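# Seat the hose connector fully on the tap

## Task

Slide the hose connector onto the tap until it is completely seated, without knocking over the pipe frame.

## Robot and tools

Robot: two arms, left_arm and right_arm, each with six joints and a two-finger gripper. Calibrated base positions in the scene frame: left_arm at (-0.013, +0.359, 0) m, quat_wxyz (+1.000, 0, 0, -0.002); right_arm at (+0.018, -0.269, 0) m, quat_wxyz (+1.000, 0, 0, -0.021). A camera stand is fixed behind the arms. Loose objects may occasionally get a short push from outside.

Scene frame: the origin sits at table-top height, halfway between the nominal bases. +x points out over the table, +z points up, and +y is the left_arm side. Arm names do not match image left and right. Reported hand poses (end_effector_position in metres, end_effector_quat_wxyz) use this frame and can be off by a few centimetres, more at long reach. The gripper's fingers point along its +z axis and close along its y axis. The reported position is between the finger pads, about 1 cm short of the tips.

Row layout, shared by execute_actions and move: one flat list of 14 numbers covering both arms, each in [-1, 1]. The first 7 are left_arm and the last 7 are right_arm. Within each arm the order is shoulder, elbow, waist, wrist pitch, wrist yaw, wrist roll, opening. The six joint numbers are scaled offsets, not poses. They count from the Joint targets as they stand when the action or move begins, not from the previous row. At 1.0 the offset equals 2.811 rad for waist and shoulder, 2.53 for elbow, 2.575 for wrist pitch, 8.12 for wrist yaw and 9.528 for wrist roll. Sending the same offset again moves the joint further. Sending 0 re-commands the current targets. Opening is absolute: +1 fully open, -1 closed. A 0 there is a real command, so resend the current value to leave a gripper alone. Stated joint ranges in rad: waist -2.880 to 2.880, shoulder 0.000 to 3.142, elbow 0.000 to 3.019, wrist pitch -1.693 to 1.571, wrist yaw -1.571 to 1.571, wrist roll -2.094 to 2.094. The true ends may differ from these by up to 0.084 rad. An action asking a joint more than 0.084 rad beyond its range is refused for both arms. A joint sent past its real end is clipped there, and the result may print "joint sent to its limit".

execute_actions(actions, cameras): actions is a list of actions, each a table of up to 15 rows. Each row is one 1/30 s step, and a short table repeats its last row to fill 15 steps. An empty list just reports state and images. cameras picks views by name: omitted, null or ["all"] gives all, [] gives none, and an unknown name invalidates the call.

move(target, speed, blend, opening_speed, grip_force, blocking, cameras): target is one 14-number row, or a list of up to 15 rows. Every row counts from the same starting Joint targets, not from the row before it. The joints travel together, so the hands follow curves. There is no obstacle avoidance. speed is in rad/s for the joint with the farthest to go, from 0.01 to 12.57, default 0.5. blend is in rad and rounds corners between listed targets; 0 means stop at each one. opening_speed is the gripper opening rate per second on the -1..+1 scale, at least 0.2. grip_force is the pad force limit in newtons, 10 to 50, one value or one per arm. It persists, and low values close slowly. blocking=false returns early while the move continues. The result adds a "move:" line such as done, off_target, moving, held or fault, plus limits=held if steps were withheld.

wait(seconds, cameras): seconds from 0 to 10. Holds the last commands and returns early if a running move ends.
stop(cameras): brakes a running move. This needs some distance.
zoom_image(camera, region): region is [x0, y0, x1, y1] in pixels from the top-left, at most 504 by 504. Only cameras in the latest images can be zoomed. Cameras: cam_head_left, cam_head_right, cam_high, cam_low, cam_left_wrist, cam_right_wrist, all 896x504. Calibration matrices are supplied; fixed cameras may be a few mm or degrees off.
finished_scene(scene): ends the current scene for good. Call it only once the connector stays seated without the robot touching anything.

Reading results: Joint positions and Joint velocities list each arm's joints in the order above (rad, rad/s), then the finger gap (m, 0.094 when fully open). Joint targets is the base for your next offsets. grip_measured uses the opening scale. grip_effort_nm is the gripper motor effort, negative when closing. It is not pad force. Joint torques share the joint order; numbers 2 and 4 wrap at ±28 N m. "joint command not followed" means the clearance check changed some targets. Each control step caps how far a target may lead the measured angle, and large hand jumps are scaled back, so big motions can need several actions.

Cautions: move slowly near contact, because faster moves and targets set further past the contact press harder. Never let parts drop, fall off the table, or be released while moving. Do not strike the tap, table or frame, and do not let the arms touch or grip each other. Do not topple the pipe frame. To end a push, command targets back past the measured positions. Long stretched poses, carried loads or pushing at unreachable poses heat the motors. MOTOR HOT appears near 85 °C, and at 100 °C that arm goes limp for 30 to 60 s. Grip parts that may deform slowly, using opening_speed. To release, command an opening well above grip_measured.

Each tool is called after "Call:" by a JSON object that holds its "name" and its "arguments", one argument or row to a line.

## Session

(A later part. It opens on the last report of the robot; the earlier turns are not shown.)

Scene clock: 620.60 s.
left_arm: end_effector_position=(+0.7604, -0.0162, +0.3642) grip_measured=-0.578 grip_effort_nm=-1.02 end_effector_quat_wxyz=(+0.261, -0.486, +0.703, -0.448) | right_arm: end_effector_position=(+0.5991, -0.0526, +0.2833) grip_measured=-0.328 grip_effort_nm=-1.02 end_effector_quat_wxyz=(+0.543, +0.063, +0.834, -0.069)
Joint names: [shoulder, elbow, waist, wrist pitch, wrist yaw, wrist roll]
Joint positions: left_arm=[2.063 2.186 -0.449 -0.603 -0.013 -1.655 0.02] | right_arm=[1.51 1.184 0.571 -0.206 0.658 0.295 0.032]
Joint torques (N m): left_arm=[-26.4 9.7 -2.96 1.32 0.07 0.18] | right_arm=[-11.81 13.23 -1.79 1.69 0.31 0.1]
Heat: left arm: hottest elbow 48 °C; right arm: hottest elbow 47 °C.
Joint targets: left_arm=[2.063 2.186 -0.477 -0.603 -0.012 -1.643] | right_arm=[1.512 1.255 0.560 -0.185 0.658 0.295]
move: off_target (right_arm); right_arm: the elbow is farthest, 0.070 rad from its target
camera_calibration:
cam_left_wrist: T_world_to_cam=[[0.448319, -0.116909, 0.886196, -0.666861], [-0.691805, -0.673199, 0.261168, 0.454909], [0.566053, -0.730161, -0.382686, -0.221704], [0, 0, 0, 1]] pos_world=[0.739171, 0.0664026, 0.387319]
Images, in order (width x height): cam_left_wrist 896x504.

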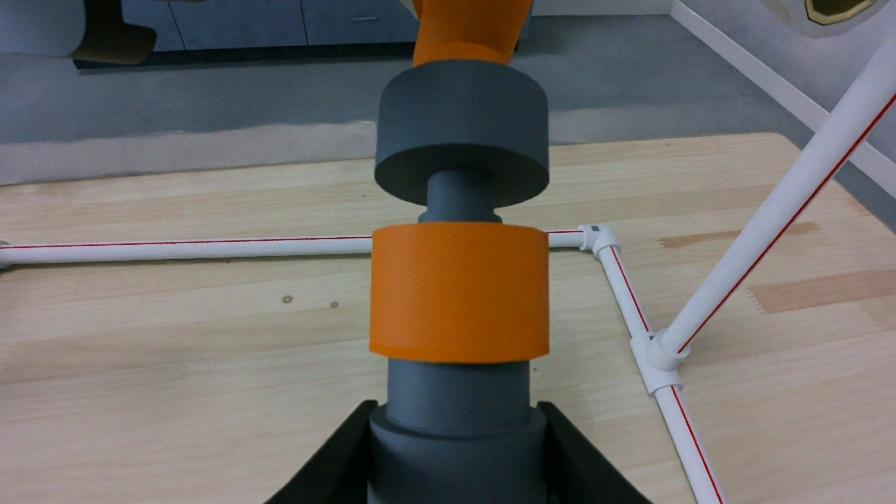

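Call:
{"name": "execute_actions", "arguments": {
  "actions": []
}}

Call:
{"name": "zoom_image", "arguments": {
  "camera": "cam_high",
  "region": [410, 40, 610, 200]
}}

Call:
{"name": "zoom_image", "arguments": {
  "camera": "cam_low",
  "region": [350, 100, 650, 300]
}}

Scene clock: 625.43 s.
left_arm: end_effector_position=(+0.7604, -0.0162, +0.3642) grip_measured=-0.578 grip_effort_nm=-1.02 end_effector_quat_wxyz=(+0.261, -0.486, +0.703, -0.448) | right_arm: end_effector_position=(+0.5991, -0.0526, +0.2833) grip_measured=-0.328 grip_effort_nm=-1.02 end_effector_quat_wxyz=(+0.543, +0.063, +0.834, -0.069)
Joint names: [shoulder, elbow, waist, wrist pitch, wrist yaw, wrist roll]
Joint positions: left_arm=[2.063 2.186 -0.449 -0.603 -0.013 -1.655 0.02] | right_arm=[1.51 1.184 0.571 -0.206 0.658 0.295 0.032]
Joint velocities: within noise
Joint torques (N m): left_arm=[-26.46 9.72 -2.96 1.33 0.08 0.2] | right_arm=[-11.81 13.27 -1.79 1.69 0.31 0.1]
Heat: left arm: hottest elbow 47 °C; right arm: hottest elbow 46 °C.
Joint targets: left_arm=[2.063 2.186 -0.477 -0.603 -0.012 -1.643] | right_arm=[1.512 1.255 0.560 -0.185 0.658 0.295]
Tool commands: left_gripper/opening=-0.8 right_gripper/opening=-0.6
camera_calibration:
cam_left_wrist: T_world_to_cam=[[0.448319, -0.116909, 0.886196, -0.666861], [-0.691805, -0.673199, 0.261168, 0.454909], [0.566053, -0.730161, -0.382686, -0.221704], [0, 0, 0, 1]] pos_world=[0.739171, 0.0664026, 0.387319]
cam_right_wrist: T_world_to_cam=[[-0.161214, -0.986226, 0.0369898, 0.0367387], [-0.746065, 0.0972489, -0.658734, 0.67722], [0.646063, -0.133794, -0.751466, -0.0933139], [0, 0, 0, 1]] pos_world=[0.571459, -0.042111, 0.374626]

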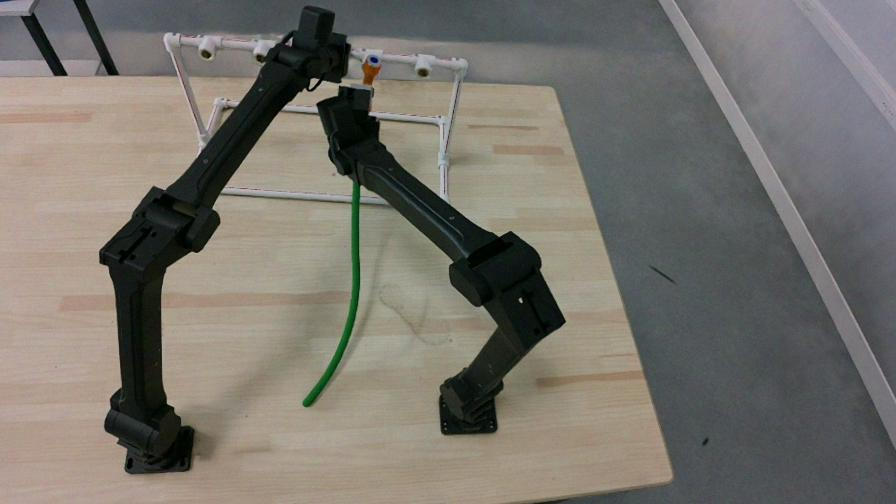

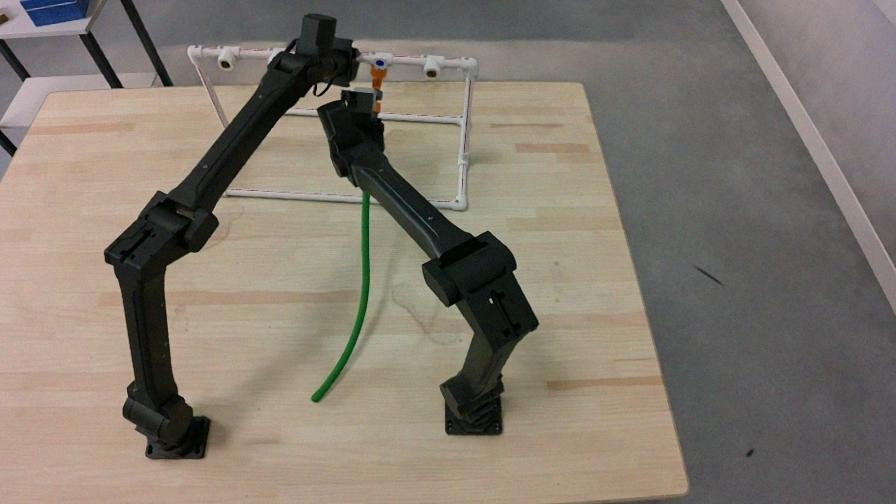

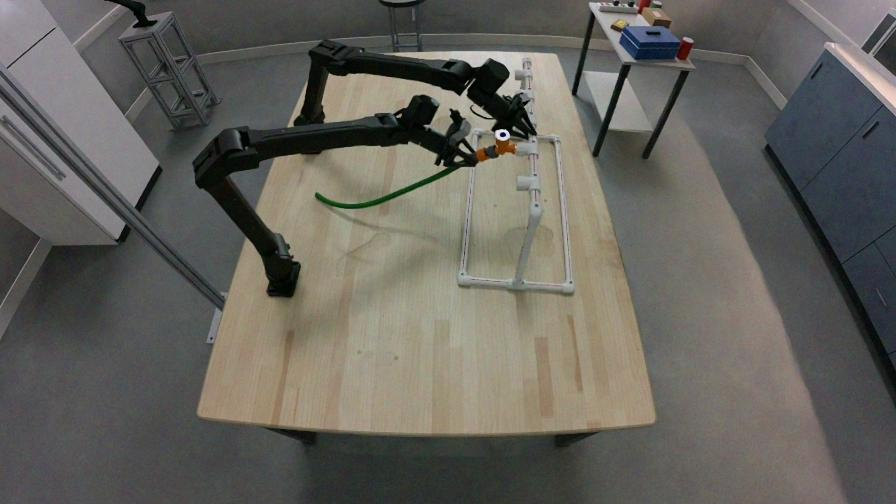

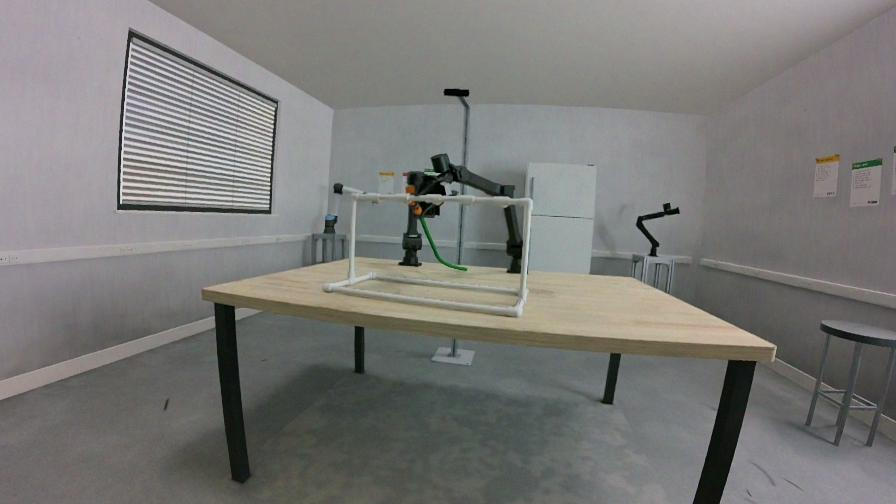

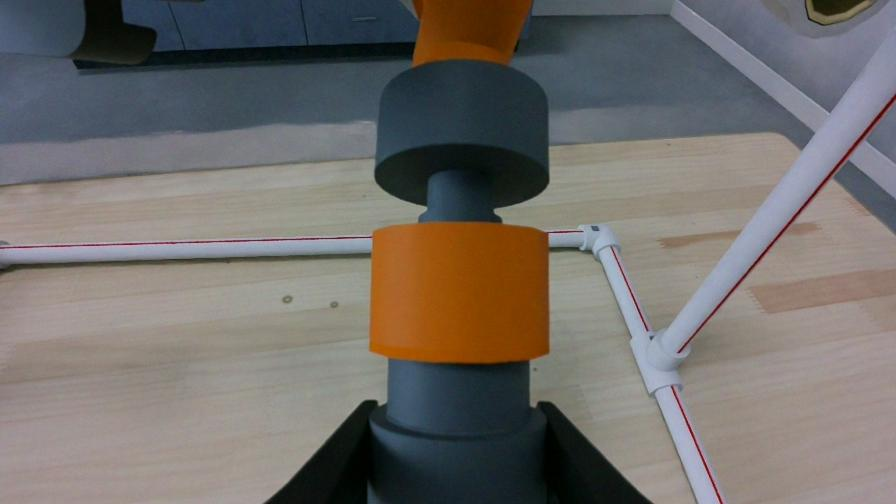

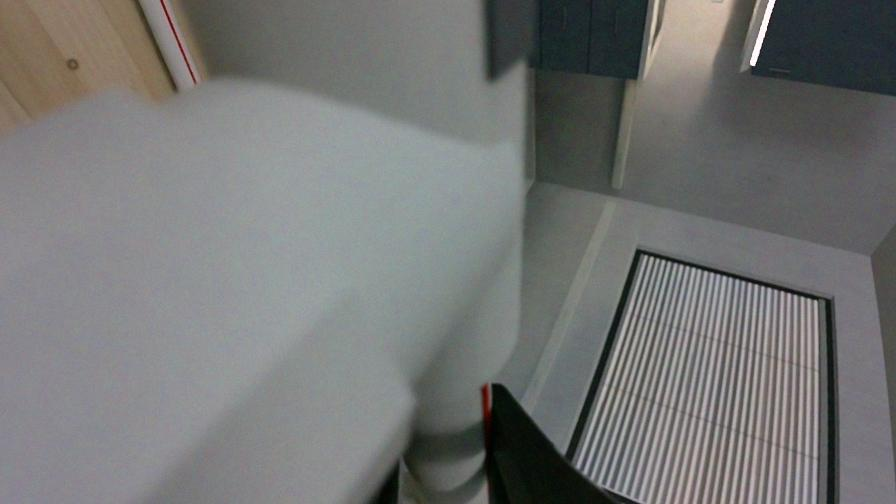

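Scaled by 2.520.

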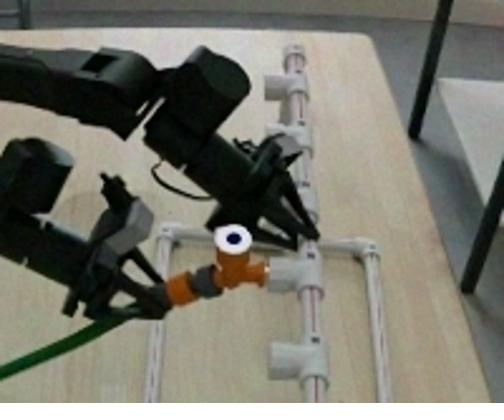

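Scaled by 1.680.

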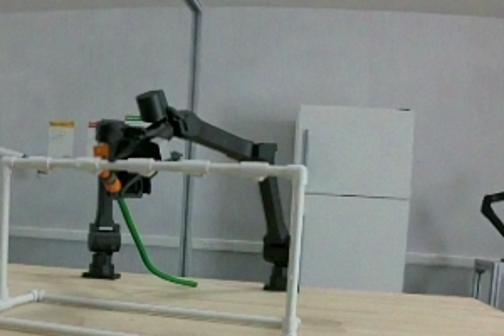

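Call:
{"name": "move", "arguments": {
  "target": [
    [0,0,0,0,0,0,-0.8,0.0005,0.0184,0,-0.047,0,0,-0.6]
  ],
  "speed": 0.1,
  "cameras": ["cam_left_wrist","cam_high"]
}}

Call:
{"name": "zoom_image", "arguments": {
  "camera": "cam_high",
  "region": [460, 110, 540, 180]
}}

Scene clock: 664.40 s.
left_arm: end_effector_position=(+0.7604, -0.0162, +0.3642) grip_measured=-0.578 grip_effort_nm=-1.02 end_effector_quat_wxyz=(+0.261, -0.486, +0.703, -0.448) | right_arm: end_effector_position=(+0.5978, -0.0531, +0.2840) grip_measured=-0.328 grip_effort_nm=-1.02 end_effector_quat_wxyz=(+0.527, +0.055, +0.844, -0.078)
Joint names: [shoulder, elbow, waist, wrist pitch, wrist yaw, wrist roll]
Joint positions: left_arm=[2.063 2.186 -0.449 -0.603 -0.013 -1.656 0.02] | right_arm=[1.511 1.211 0.571 -0.275 0.656 0.295 0.032]
Joint torques (N m): left_arm=[-26.34 9.65 -3.02 1.33 0.07 0.19] | right_arm=[-12.1 8.62 -0.79 0.92 0.34 0.1]
Heat: left arm: hottest elbow 45 °C; right arm: hottest elbow 46 °C.
Joint targets: left_arm=[2.063 2.186 -0.477 -0.603 -0.012 -1.643] | right_arm=[1.511 1.210 0.571 -0.273 0.656 0.295]
move: held (right_arm; a check stopped the path); limits=held; right_arm: the elbow is farthest, 0.091 rad from its target
joint command not followed: on one or more control steps a check withheld the commanded joint targets of the right arm, and it was not sent them on those steps.
cause: the commanded joint targets, or the way to them, would bring a part of the robot too close to another arm (this arm's wrist (the part past the wrist pitch) and the left arm's wrist (the part past the wrist pitch), along the way the arms are being sent, or toward where that arm still pushes).
camera_calibration:
cam_left_wrist: T_world_to_cam=[[0.44848, -0.116563, 0.886159, -0.666992], [-0.69166, -0.673222, 0.261491, 0.454678], [0.566102, -0.730195, -0.382549, -0.22179], [0, 0, 0, 1]] pos_world=[0.739171, 0.0664024, 0.387321]
Images, in order (width x height): cam_high 896x504, cam_left_wrist 896x504.

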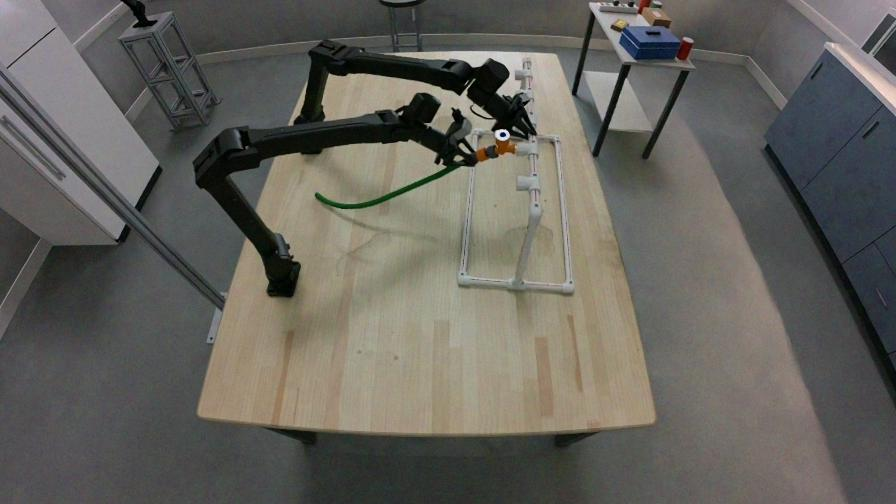

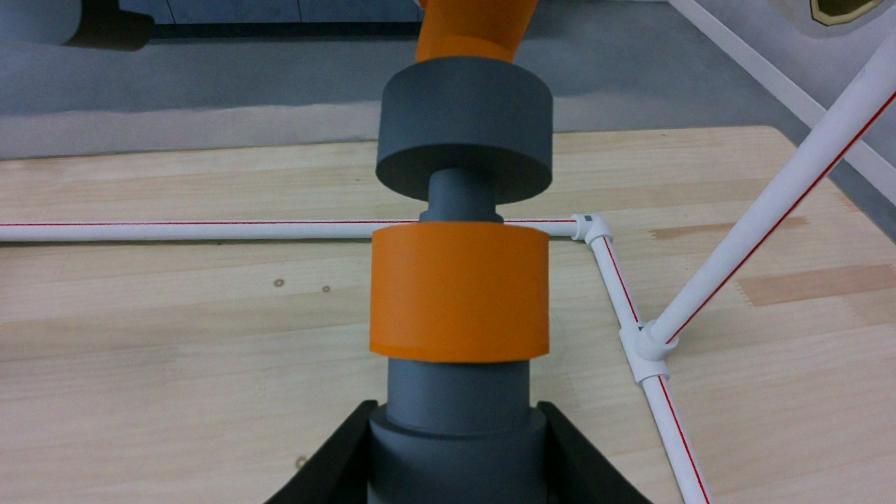

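Scaled by 6.300.

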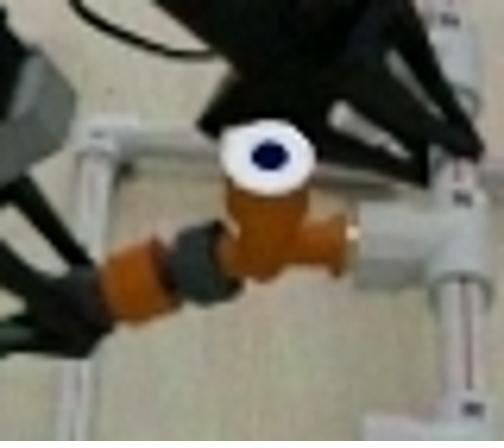

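Call:
{"name": "move", "arguments": {
  "target": [
    [0,0,0.01,0,0,0,-0.8,0.0005,0.026,0,-0.04,0,0,-0.6]
  ],
  "speed": 0.1,
  "cameras": ["cam_left_wrist","cam_high"]
}}

Call:
{"name": "move", "arguments": {
  "target": [
    [0,0,0,0,0,0,-0.8,0.002,0.014,-0.001,0,0,0,-0.6]
  ],
  "speed": 0.1,
  "cameras": ["cam_left_wrist"]
}}

Scene clock: 668.60 s.
left_arm: end_effector_position=(+0.7604, -0.0162, +0.3642) grip_measured=-0.578 grip_effort_nm=-1.02 end_effector_quat_wxyz=(+0.261, -0.486, +0.703, -0.448) | right_arm: end_effector_position=(+0.5916, -0.0542, +0.2816) grip_measured=-0.328 grip_effort_nm=-1.02 end_effector_quat_wxyz=(+0.505, +0.043, +0.857, -0.092)
Joint names: [shoulder, elbow, waist, wrist pitch, wrist yaw, wrist roll]
Joint positions: left_arm=[2.063 2.186 -0.449 -0.603 -0.013 -1.656 0.02] | right_arm=[1.508 1.231 0.574 -0.362 0.654 0.295 0.032]
Joint torques (N m): left_arm=[-26.34 9.7 -0.91 1.39 0.08 0.2] | right_arm=[-11.69 11.62 -1.03 0.27 0.46 0.1]
Heat: left arm: hottest elbow 45 °C; right arm: hottest elbow 46 °C.
Joint targets: left_arm=[2.063 2.186 -0.449 -0.603 -0.012 -1.643] | right_arm=[1.512 1.276 0.571 -0.376 0.657 0.295]
move: off_target (right_arm); right_arm: the elbow is farthest, 0.045 rad from its target
camera_calibration:
cam_left_wrist: T_world_to_cam=[[0.44848, -0.116563, 0.886159, -0.666992], [-0.69166, -0.673222, 0.261491, 0.454678], [0.566102, -0.730195, -0.382549, -0.22179], [0, 0, 0, 1]] pos_world=[0.739171, 0.0664024, 0.387321]
Images, in order (width x height): cam_high 896x504, cam_left_wrist 896x504.

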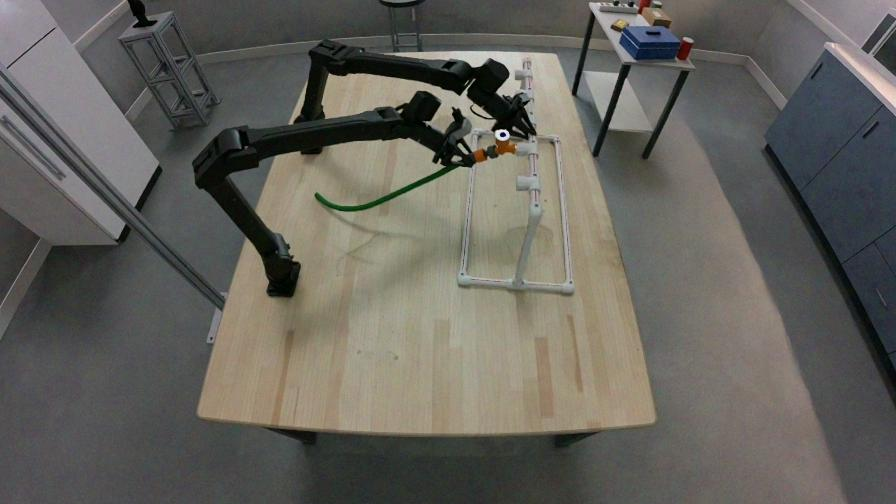

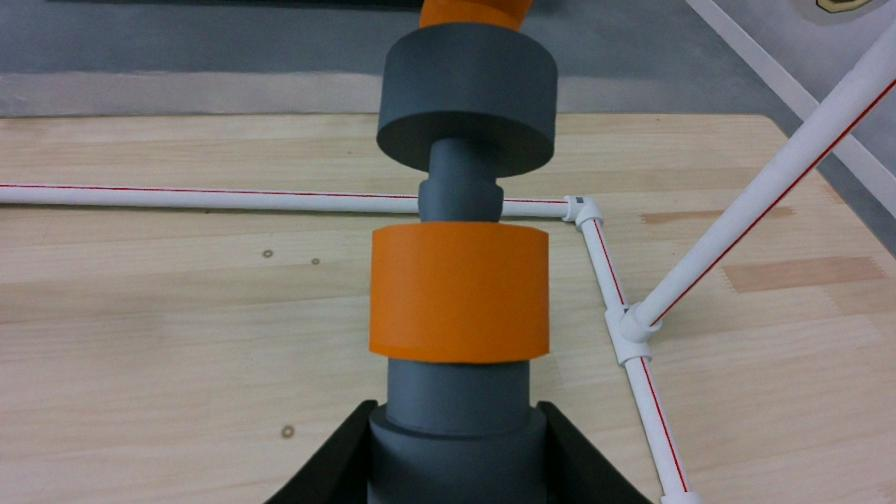

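Scene clock: 669.43 s.
left_arm: end_effector_position=(+0.7604, -0.0162, +0.3642) grip_measured=-0.578 grip_effort_nm=-1.02 end_effector_quat_wxyz=(+0.261, -0.486, +0.703, -0.448) | right_arm: end_effector_position=(+0.5945, -0.0525, +0.2862) grip_measured=-0.328 grip_effort_nm=-1.02 end_effector_quat_wxyz=(+0.506, +0.043, +0.857, -0.091)
Joint names: [shoulder, elbow, waist, wrist pitch, wrist yaw, wrist roll]
Joint positions: left_arm=[2.063 2.186 -0.449 -0.603 -0.013 -1.656 0.02] | right_arm=[1.512 1.247 0.574 -0.371 0.654 0.295 0.032]
Joint torques (N m): left_arm=[-26.23 9.7 -0.97 1.35 0.08 0.2] | right_arm=[-11.81 12.9 -1.44 0.59 0.47 0.1]
Heat: left arm: hottest elbow 45 °C; right arm: hottest elbow 46 °C.
Joint targets: left_arm=[2.063 2.186 -0.449 -0.603 -0.012 -1.643] | right_arm=[1.518 1.312 0.568 -0.375 0.657 0.295]
move: off_target (right_arm); right_arm: the elbow is farthest, 0.065 rad from its target
camera_calibration:
cam_left_wrist: T_world_to_cam=[[0.44848, -0.116563, 0.886159, -0.666992], [-0.69166, -0.673222, 0.261491, 0.454678], [0.566102, -0.730195, -0.382549, -0.22179], [0, 0, 0, 1]] pos_world=[0.739171, 0.0664024, 0.387321]
Images, in order (width x height): cam_left_wrist 896x504.

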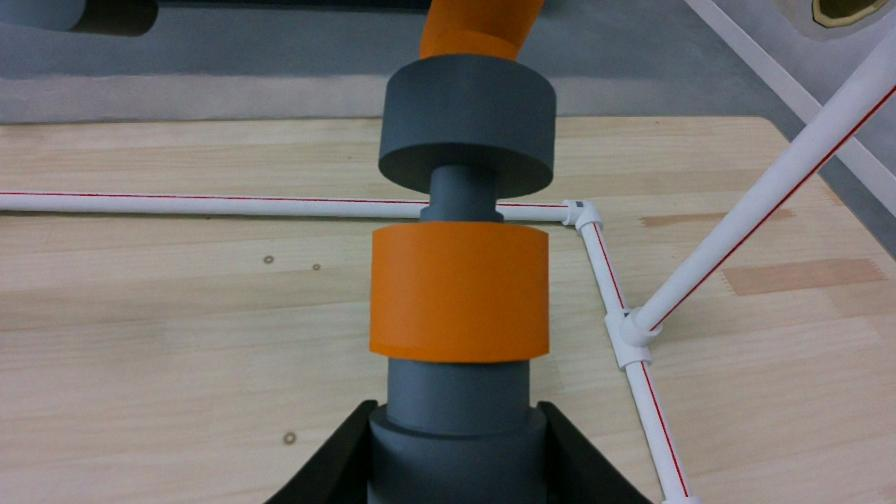

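Call:
{"name": "move", "arguments": {
  "target": [
    [0,0,0,0,0,0,-0.8,0.002,0.014,-0.002,-0.003,0,0,-0.6]
  ],
  "speed": 0.1,
  "cameras": ["cam_left_wrist"]
}}

Call:
{"name": "move", "arguments": {
  "target": [
    [0,0,0,0,0,0,-0.8,0.003,0.014,-0.002,-0.004,0,0,-0.6]
  ],
  "speed": 0.1,
  "cameras": ["cam_left_wrist"]
}}

Scene clock: 672.63 s.
left_arm: end_effector_position=(+0.7604, -0.0162, +0.3642) grip_measured=-0.578 grip_effort_nm=-1.02 end_effector_quat_wxyz=(+0.261, -0.486, +0.703, -0.448) | right_arm: end_effector_position=(+0.5962, -0.0522, +0.2874) grip_measured=-0.328 grip_effort_nm=-1.02 end_effector_quat_wxyz=(+0.502, +0.043, +0.859, -0.094)
Joint names: [shoulder, elbow, waist, wrist pitch, wrist yaw, wrist roll]
Joint positions: left_arm=[2.063 2.186 -0.449 -0.603 -0.013 -1.656 0.02] | right_arm=[1.519 1.262 0.574 -0.391 0.656 0.296 0.032]
Joint torques (N m): left_arm=[-26.34 9.68 -0.97 1.35 0.08 0.19] | right_arm=[-11.99 14.27 -1.79 1.16 0.37 0.11]
Heat: left arm: hottest elbow 44 °C; right arm: hottest elbow 46 °C.
Joint targets: left_arm=[2.063 2.186 -0.449 -0.603 -0.011 -1.643] | right_arm=[1.523 1.347 0.563 -0.383 0.656 0.295]
move: off_target (right_arm); right_arm: the elbow is farthest, 0.085 rad from its target
camera_calibration:
cam_left_wrist: T_world_to_cam=[[0.44848, -0.116563, 0.886159, -0.666992], [-0.69166, -0.673222, 0.261491, 0.454678], [0.566102, -0.730195, -0.382549, -0.22179], [0, 0, 0, 1]] pos_world=[0.739171, 0.0664024, 0.387321]
Images, in order (width x height): cam_left_wrist 896x504.

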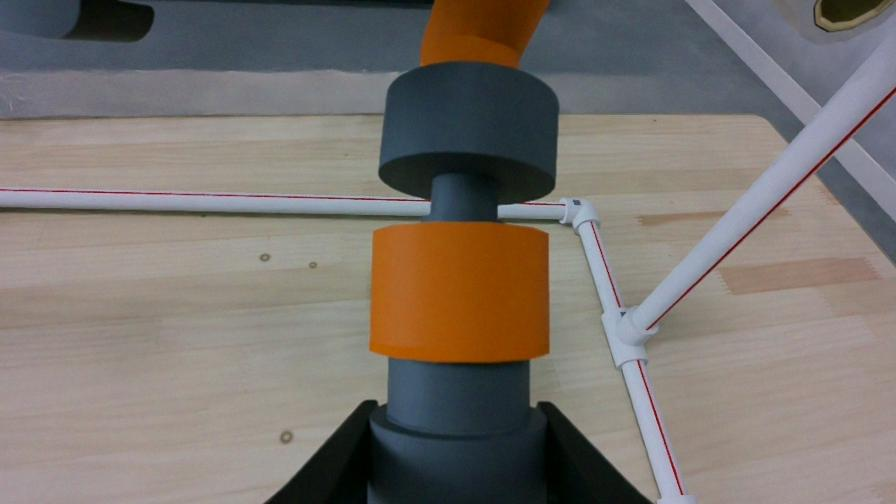

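Scene clock: 673.47 s.
left_arm: end_effector_position=(+0.7619, -0.0134, +0.3640) grip_measured=-0.578 grip_effort_nm=-1.02 end_effector_quat_wxyz=(+0.263, -0.488, +0.702, -0.447) | right_arm: end_effector_position=(+0.5988, -0.0508, +0.2881) grip_measured=-0.328 grip_effort_nm=-1.02 end_effector_quat_wxyz=(+0.498, +0.042, +0.861, -0.097)
Joint names: [shoulder, elbow, waist, wrist pitch, wrist yaw, wrist roll]
Joint positions: left_arm=[2.064 2.186 -0.446 -0.602 -0.017 -1.656 0.02] | right_arm=[1.529 1.281 0.574 -0.412 0.657 0.299 0.032]
Joint torques (N m): left_arm=[-26.23 9.68 -1.32 1.32 0.23 0.19] | right_arm=[-12.34 15.46 -2.32 1.48 0.32 0.06]
Heat: left arm: hottest elbow 44 °C; right arm: hottest elbow 46 °C.
Joint targets: left_arm=[2.064 2.186 -0.449 -0.603 -0.012 -1.643] | right_arm=[1.532 1.382 0.557 -0.394 0.656 0.295]
move: off_target (right_arm); right_arm: the elbow is farthest, 0.102 rad from its target
camera_calibration:
cam_left_wrist: T_world_to_cam=[[0.448268, -0.114921, 0.886481, -0.667087], [-0.687555, -0.678076, 0.259773, 0.45516], [0.571248, -0.725952, -0.382975, -0.224317], [0, 0, 0, 1]] pos_world=[0.740122, 0.0691263, 0.387214]
Images, in order (width x height): cam_left_wrist 896x504.

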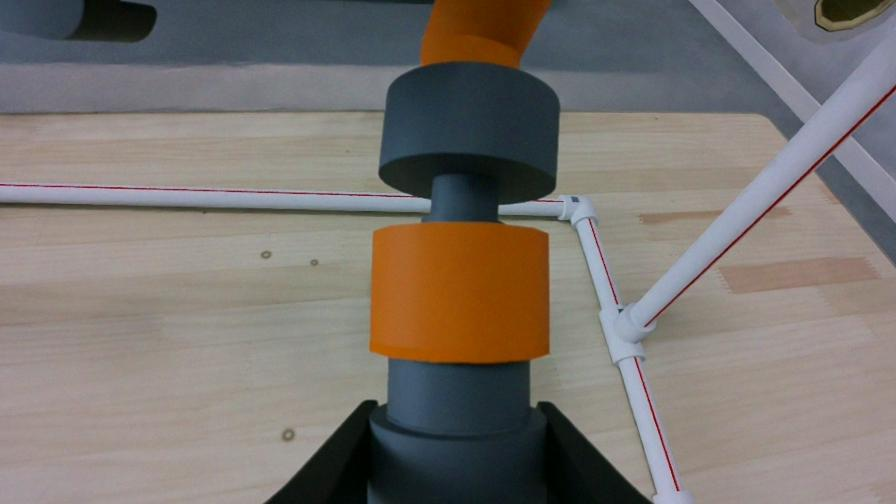

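Call:
{"name": "move", "arguments": {
  "target": [
    [0,0,-0.006,0,0,0,-0.8,0.001,0.016,0.006,-0.04,0.008,0,-0.6]
  ],
  "speed": 0.1,
  "cameras": ["cam_left_wrist"]
}}

Call:
{"name": "move", "arguments": {
  "target": [
    [0,0,-0.003,0,0,0,-0.8,0.002,0.014,-0.001,0,0,0,-0.6]
  ],
  "speed": 0.1,
  "cameras": ["cam_left_wrist"]
}}

Scene clock: 678.57 s.
left_arm: end_effector_position=(+0.7619, -0.0134, +0.3640) grip_measured=-0.578 grip_effort_nm=-1.02 end_effector_quat_wxyz=(+0.263, -0.488, +0.702, -0.447) | right_arm: end_effector_position=(+0.5981, -0.0514, +0.2873) grip_measured=-0.328 grip_effort_nm=-1.02 end_effector_quat_wxyz=(+0.492, +0.040, +0.864, -0.102)
Joint names: [shoulder, elbow, waist, wrist pitch, wrist yaw, wrist roll]
Joint positions: left_arm=[2.064 2.186 -0.446 -0.602 -0.017 -1.656 0.02] | right_arm=[1.531 1.288 0.574 -0.433 0.66 0.299 0.032]
Joint torques (N m): left_arm=[-26.46 9.69 -1.73 1.33 0.23 0.19] | right_arm=[-12.51 8.65 -0.85 0.85 0.39 0.11]
Heat: left arm: hottest elbow 44 °C; right arm: hottest elbow 48 °C.
Joint targets: left_arm=[2.064 2.186 -0.455 -0.603 -0.012 -1.643] | right_arm=[1.531 1.289 0.574 -0.429 0.660 0.299]
move: held (right_arm; a check stopped the path); limits=held; right_arm: the elbow is farthest, 0.134 rad from its target
joint command not followed: on one or more control steps a check withheld the commanded joint targets of the right arm, and it was not sent them on those steps.
cause: the commanded joint targets, or the way to them, would bring a part of the robot too close to another arm (this arm's wrist (the part past the wrist pitch) and the left arm's wrist (the part past the wrist pitch), along the way the arms are being sent, or toward where that arm still pushes).
camera_calibration:
cam_left_wrist: T_world_to_cam=[[0.448268, -0.114921, 0.886481, -0.667087], [-0.687555, -0.678076, 0.259773, 0.45516], [0.571248, -0.725952, -0.382975, -0.224317], [0, 0, 0, 1]] pos_world=[0.740122, 0.0691263, 0.387214]
Images, in order (width x height): cam_left_wrist 896x504.

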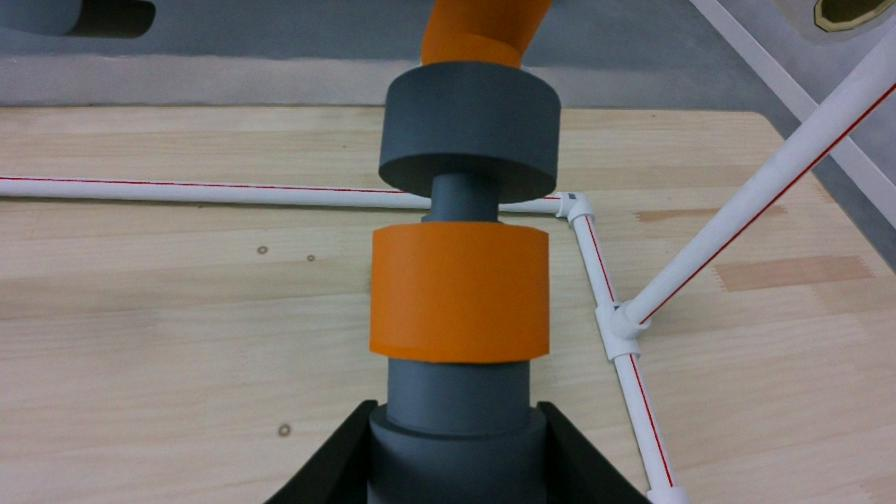

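Scene clock: 679.33 s.
left_arm: end_effector_position=(+0.7621, -0.0131, +0.3640) grip_measured=-0.579 grip_effort_nm=-1.02 end_effector_quat_wxyz=(+0.263, -0.490, +0.700, -0.448) | right_arm: end_effector_position=(+0.5981, -0.0513, +0.2873) grip_measured=-0.328 grip_effort_nm=-1.02 end_effector_quat_wxyz=(+0.492, +0.040, +0.864, -0.102)
Joint names: [shoulder, elbow, waist, wrist pitch, wrist yaw, wrist roll]
Joint positions: left_arm=[2.064 2.186 -0.446 -0.602 -0.019 -1.661 0.02] | right_arm=[1.531 1.288 0.574 -0.433 0.659 0.299 0.032]
Joint torques (N m): left_arm=[-26.4 9.72 -1.08 1.36 0.08 0.11] | right_arm=[-12.57 8.42 -0.79 0.75 0.37 0.11]
Heat: left arm: hottest elbow 44 °C; right arm: hottest elbow 48 °C.
Joint targets: left_arm=[2.064 2.186 -0.446 -0.602 -0.017 -1.656] | right_arm=[1.531 1.288 0.574 -0.433 0.660 0.299]
move: held (left_arm, right_arm; a check stopped the path); limits=held; right_arm: the elbow is farthest, 0.036 rad from its target
joint command not followed: on one or more control steps a check withheld the commanded joint targets of the left arm, and it was not sent them on those steps.
cause: the commanded joint targets, or the way to them, would bring a part of the robot too close to another arm (this arm's wrist (the part past the wrist pitch) and the right arm's wrist (the part past the wrist pitch), along the way the arms are being sent, or toward where that arm still pushes).
joint command not followed: on one or more control steps a check withheld the commanded joint targets of the right arm, and it was not sent them on those steps.
cause: the commanded joint targets, or the way to them, would bring a part of the robot too close to another arm (this arm's wrist (the part past the wrist pitch) and the left arm's wrist (the part past the wrist pitch), along the way the arms are being sent, or toward where that arm still pushes).
camera_calibration:
cam_left_wrist: T_world_to_cam=[[0.450006, -0.110263, 0.886192, -0.668367], [-0.6845, -0.679924, 0.262988, 0.451918], [0.573546, -0.724945, -0.381445, -0.226557], [0, 0, 0, 1]] pos_world=[0.740048, 0.069332, 0.387033]
Images, in order (width x height): cam_left_wrist 896x504.

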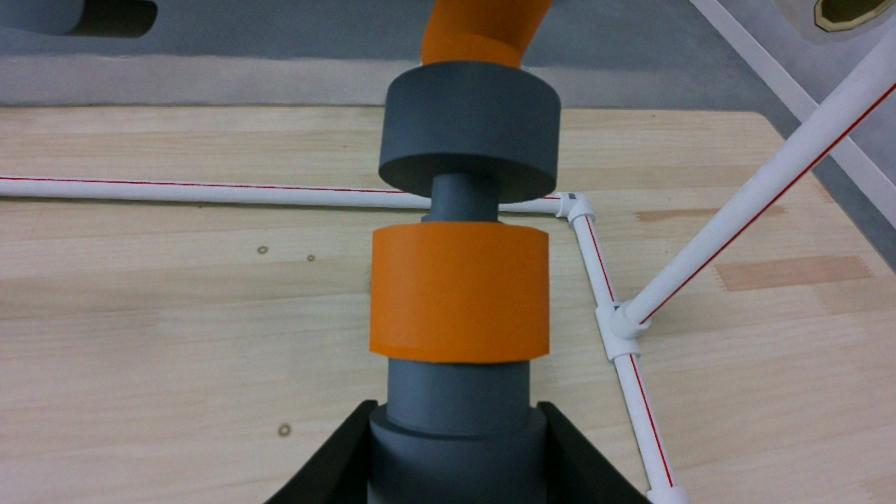

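Call:
{"name": "move", "arguments": {
  "target": [
    [0,0,0,0,0,0,-0.8,0,0.02,-0.006,-0.022,0,0,-0.6]
  ],
  "speed": 0.1,
  "cameras": ["cam_left_wrist"]
}}

Call:
{"name": "move", "arguments": {
  "target": [
    [0,0,0,0,0,0,-0.8,0.003,0.016,-0.006,-0.012,0,0,-0.6]
  ],
  "speed": 0.1,
  "cameras": ["cam_left_wrist"]
}}

Scene clock: 687.07 s.
left_arm: end_effector_position=(+0.7621, -0.0131, +0.3640) grip_measured=-0.579 grip_effort_nm=-1.02 end_effector_quat_wxyz=(+0.262, -0.490, +0.700, -0.448) | right_arm: end_effector_position=(+0.5947, -0.0528, +0.2843) grip_measured=-0.328 grip_effort_nm=-1.02 end_effector_quat_wxyz=(+0.480, +0.033, +0.870, -0.108)
Joint names: [shoulder, elbow, waist, wrist pitch, wrist yaw, wrist roll]
Joint positions: left_arm=[2.064 2.186 -0.446 -0.602 -0.019 -1.661 0.02] | right_arm=[1.531 1.295 0.574 -0.474 0.656 0.299 0.032]
Joint torques (N m): left_arm=[-26.4 9.66 -0.97 1.39 0.1 0.11] | right_arm=[-12.51 11.43 -2.32 0.05 0.52 0.1]
Heat: left arm: hottest elbow 44 °C; right arm: hottest elbow 47 °C.
Joint targets: left_arm=[2.064 2.186 -0.446 -0.602 -0.017 -1.656] | right_arm=[1.531 1.339 0.557 -0.490 0.660 0.299]
move: off_target (right_arm); right_arm: the elbow is farthest, 0.043 rad from its target
camera_calibration:
cam_left_wrist: T_world_to_cam=[[0.450262, -0.109543, 0.886152, -0.668461], [-0.684163, -0.68004, 0.263565, 0.451412], [0.573747, -0.724945, -0.381141, -0.226804], [0, 0, 0, 1]] pos_world=[0.73995, 0.069332, 0.386937]
Images, in order (width x height): cam_left_wrist 896x504.

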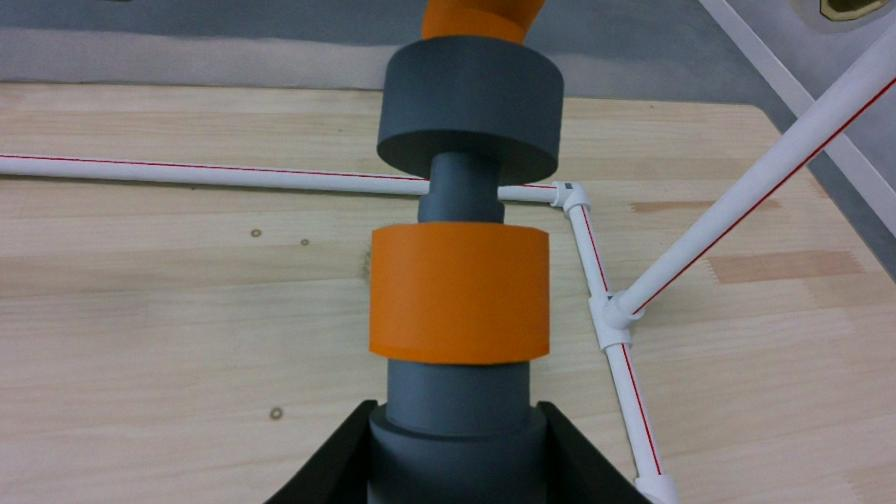

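Scene clock: 687.93 s.
left_arm: end_effector_position=(+0.7621, -0.0131, +0.3640) grip_measured=-0.579 grip_effort_nm=-1.02 end_effector_quat_wxyz=(+0.262, -0.490, +0.700, -0.448) | right_arm: end_effector_position=(+0.5949, -0.0534, +0.2872) grip_measured=-0.328 grip_effort_nm=-1.02 end_effector_quat_wxyz=(+0.471, +0.030, +0.874, -0.113)
Joint names: [shoulder, elbow, waist, wrist pitch, wrist yaw, wrist roll]
Joint positions: left_arm=[2.064 2.186 -0.446 -0.602 -0.019 -1.661 0.02] | right_arm=[1.535 1.317 0.573 -0.514 0.654 0.299 0.032]
Joint torques (N m): left_arm=[-26.46 9.7 -0.97 1.33 0.08 0.12] | right_arm=[-12.22 12.77 -3.66 0.47 0.61 0.11]
Heat: left arm: hottest elbow 44 °C; right arm: hottest elbow 47 °C.
Joint targets: left_arm=[2.064 2.186 -0.446 -0.602 -0.017 -1.655] | right_arm=[1.540 1.379 0.541 -0.521 0.660 0.299]
move: off_target (right_arm); right_arm: the elbow is farthest, 0.062 rad from its target
camera_calibration:
cam_left_wrist: T_world_to_cam=[[0.450262, -0.109543, 0.886152, -0.668461], [-0.684163, -0.68004, 0.263565, 0.451412], [0.573747, -0.724945, -0.381141, -0.226804], [0, 0, 0, 1]] pos_world=[0.73995, 0.069332, 0.386937]
Images, in order (width x height): cam_left_wrist 896x504.

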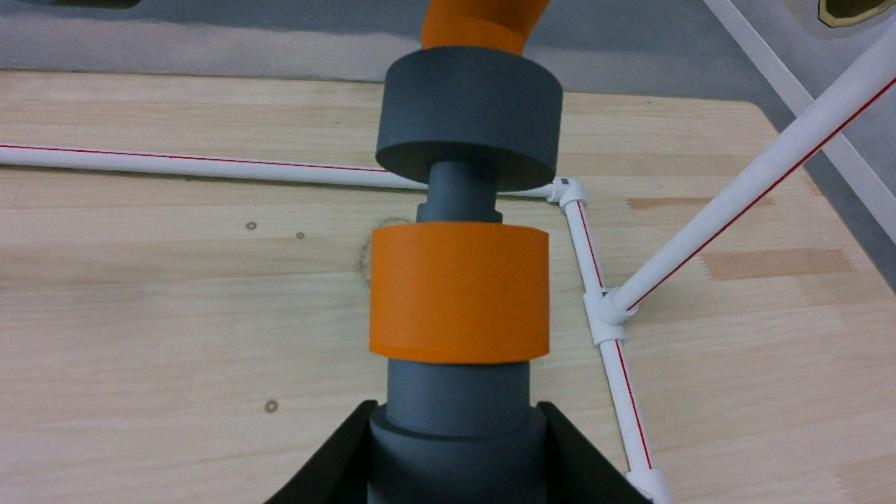

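Call:
{"name": "move", "arguments": {
  "target": [
    [0,0,0,0,0,0,-0.8,0.004,0.016,-0.002,0,0,0,-0.6]
  ],
  "speed": 0.1,
  "cameras": ["cam_left_wrist"]
}}

Call:
{"name": "move", "arguments": {
  "target": [
    [0,0,0,0,0,0,-0.8,0.004,0.014,-0.002,-0.002,0,0,-0.6]
  ],
  "speed": 0.1,
  "cameras": ["cam_left_wrist"]
}}

Call:
{"name": "move", "arguments": {
  "target": [
    [0,0,0,0,0,0,-0.8,0.004,0.014,-0.002,-0.002,0,0,-0.6]
  ],
  "speed": 0.1,
  "cameras": ["cam_left_wrist"]
}}

Scene clock: 693.17 s.
left_arm: end_effector_position=(+0.7621, -0.0131, +0.3640) grip_measured=-0.579 grip_effort_nm=-1.02 end_effector_quat_wxyz=(+0.262, -0.490, +0.700, -0.448) | right_arm: end_effector_position=(+0.5971, -0.0529, +0.2889) grip_measured=-0.328 grip_effort_nm=-1.02 end_effector_quat_wxyz=(+0.468, +0.029, +0.876, -0.115)
Joint names: [shoulder, elbow, waist, wrist pitch, wrist yaw, wrist roll]
Joint positions: left_arm=[2.064 2.186 -0.446 -0.602 -0.019 -1.662 0.02] | right_arm=[1.542 1.333 0.572 -0.531 0.654 0.299 0.032]
Joint torques (N m): left_arm=[-26.23 9.66 -0.97 1.42 0.08 0.11] | right_arm=[-11.99 14.45 -4.13 1.05 0.62 0.11]
Heat: left arm: hottest elbow 44 °C; right arm: hottest elbow 48 °C.
Joint targets: left_arm=[2.064 2.186 -0.446 -0.602 -0.017 -1.656] | right_arm=[1.551 1.420 0.535 -0.521 0.660 0.299]
move: off_target (right_arm); right_arm: the elbow is farthest, 0.086 rad from its target
camera_calibration:
cam_left_wrist: T_world_to_cam=[[0.450422, -0.109267, 0.886104, -0.668582], [-0.684038, -0.680055, 0.26385, 0.45121], [0.573769, -0.724973, -0.381054, -0.226853], [0, 0, 0, 1]] pos_world=[0.739951, 0.0693318, 0.386938]
Images, in order (width x height): cam_left_wrist 896x504.

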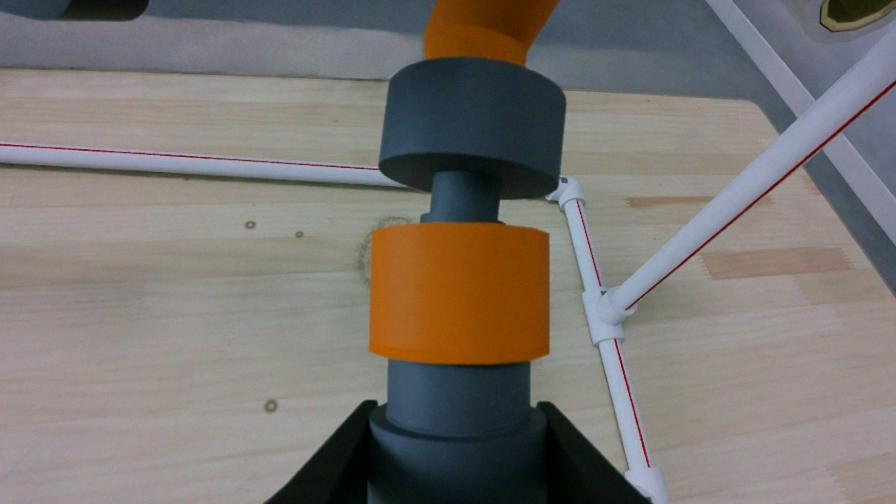

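Scene clock: 693.87 s.
left_arm: end_effector_position=(+0.7631, -0.0127, +0.3640) grip_measured=-0.579 grip_effort_nm=-1.02 end_effector_quat_wxyz=(+0.264, -0.491, +0.699, -0.448) | right_arm: end_effector_position=(+0.5981, -0.0519, +0.2883) grip_measured=-0.328 grip_effort_nm=-1.02 end_effector_quat_wxyz=(+0.465, +0.028, +0.877, -0.116)
Joint names: [shoulder, elbow, waist, wrist pitch, wrist yaw, wrist roll]
Joint positions: left_arm=[2.065 2.186 -0.446 -0.598 -0.022 -1.662 0.02] | right_arm=[1.548 1.342 0.572 -0.543 0.653 0.301 0.032]
Joint torques (N m): left_arm=[-26.4 9.69 -0.97 1.24 0.2 0.11] | right_arm=[-12.92 8.65 -0.97 0.85 0.42 0.1]
Heat: left arm: hottest elbow 44 °C; right arm: hottest elbow 48 °C.
Joint targets: left_arm=[2.064 2.186 -0.446 -0.601 -0.017 -1.656] | right_arm=[1.547 1.343 0.572 -0.540 0.654 0.301]
move: held (right_arm; a check stopped the path); limits=held; right_arm: the elbow is farthest, 0.113 rad from its target
joint command not followed: on one or more control steps a check withheld the commanded joint targets of the right arm, and it was not sent them on those steps.
cause: the commanded joint targets, or the way to them, would bring a part of the robot too close to another arm (this arm's wrist (the part past the wrist pitch) and the left arm's wrist (the part past the wrist pitch), at the place that arm is still heading or pushing toward).
camera_calibration:
cam_left_wrist: T_world_to_cam=[[0.447949, -0.107493, 0.887574, -0.66765], [-0.682876, -0.681916, 0.262054, 0.451972], [0.577081, -0.723489, -0.378868, -0.23041], [0, 0, 0, 1]] pos_world=[0.740679, 0.0697402, 0.386852]
Images, in order (width x height): cam_left_wrist 896x504.

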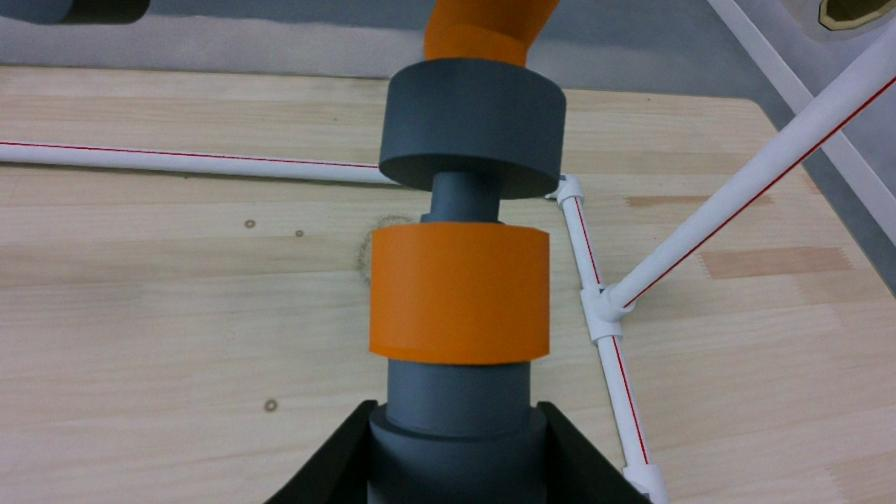

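Scene clock: 694.43 s.
left_arm: end_effector_position=(+0.7631, -0.0127, +0.3640) grip_measured=-0.579 grip_effort_nm=-1.02 end_effector_quat_wxyz=(+0.264, -0.491, +0.699, -0.448) | right_arm: end_effector_position=(+0.5981, -0.0519, +0.2883) grip_measured=-0.328 grip_effort_nm=-1.02 end_effector_quat_wxyz=(+0.465, +0.028, +0.877, -0.116)
Joint names: [shoulder, elbow, waist, wrist pitch, wrist yaw, wrist roll]
Joint positions: left_arm=[2.065 2.186 -0.446 -0.598 -0.022 -1.662 0.02] | right_arm=[1.548 1.342 0.572 -0.543 0.653 0.301 0.032]
Joint torques (N m): left_arm=[-26.46 9.69 -0.97 1.22 0.2 0.12] | right_arm=[-12.86 8.47 -0.73 0.7 0.39 0.11]
Heat: left arm: hottest elbow 44 °C; right arm: hottest elbow 48 °C.
Joint targets: left_arm=[2.064 2.186 -0.446 -0.601 -0.017 -1.656] | right_arm=[1.548 1.342 0.572 -0.543 0.653 0.301]
move: held (right_arm; a check stopped the path); limits=held; right_arm: the elbow is farthest, 0.036 rad from its target
joint command not followed: on one or more control steps a check withheld the commanded joint targets of the right arm, and it was not sent them on those steps.
cause: the commanded joint targets, or the way to them, would bring a part of the robot too close to another arm (this arm's wrist (the part past the wrist pitch) and the left arm's wrist (the part past the wrist pitch), 24 mm apart when this arm was first held).
camera_calibration:
cam_left_wrist: T_world_to_cam=[[0.447949, -0.107493, 0.887574, -0.66765], [-0.682876, -0.681916, 0.262054, 0.451972], [0.577081, -0.723489, -0.378868, -0.23041], [0, 0, 0, 1]] pos_world=[0.740679, 0.0697402, 0.386852]
Images, in order (width x height): cam_left_wrist 896x504.

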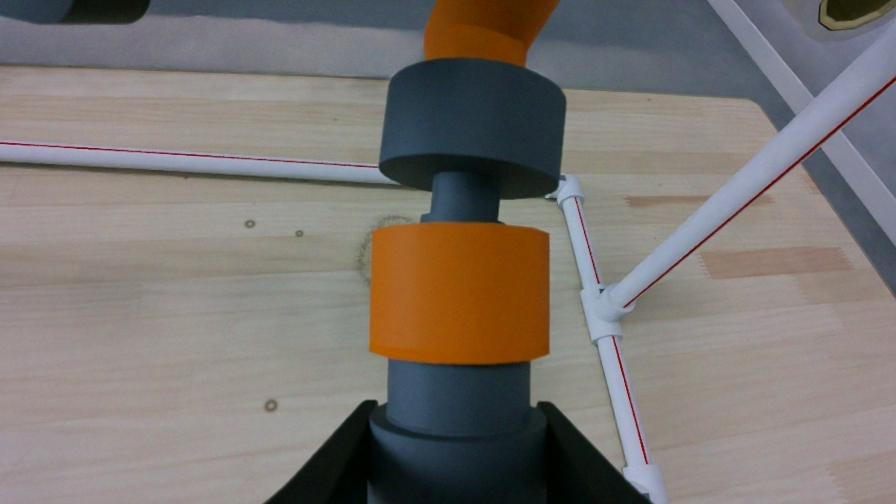

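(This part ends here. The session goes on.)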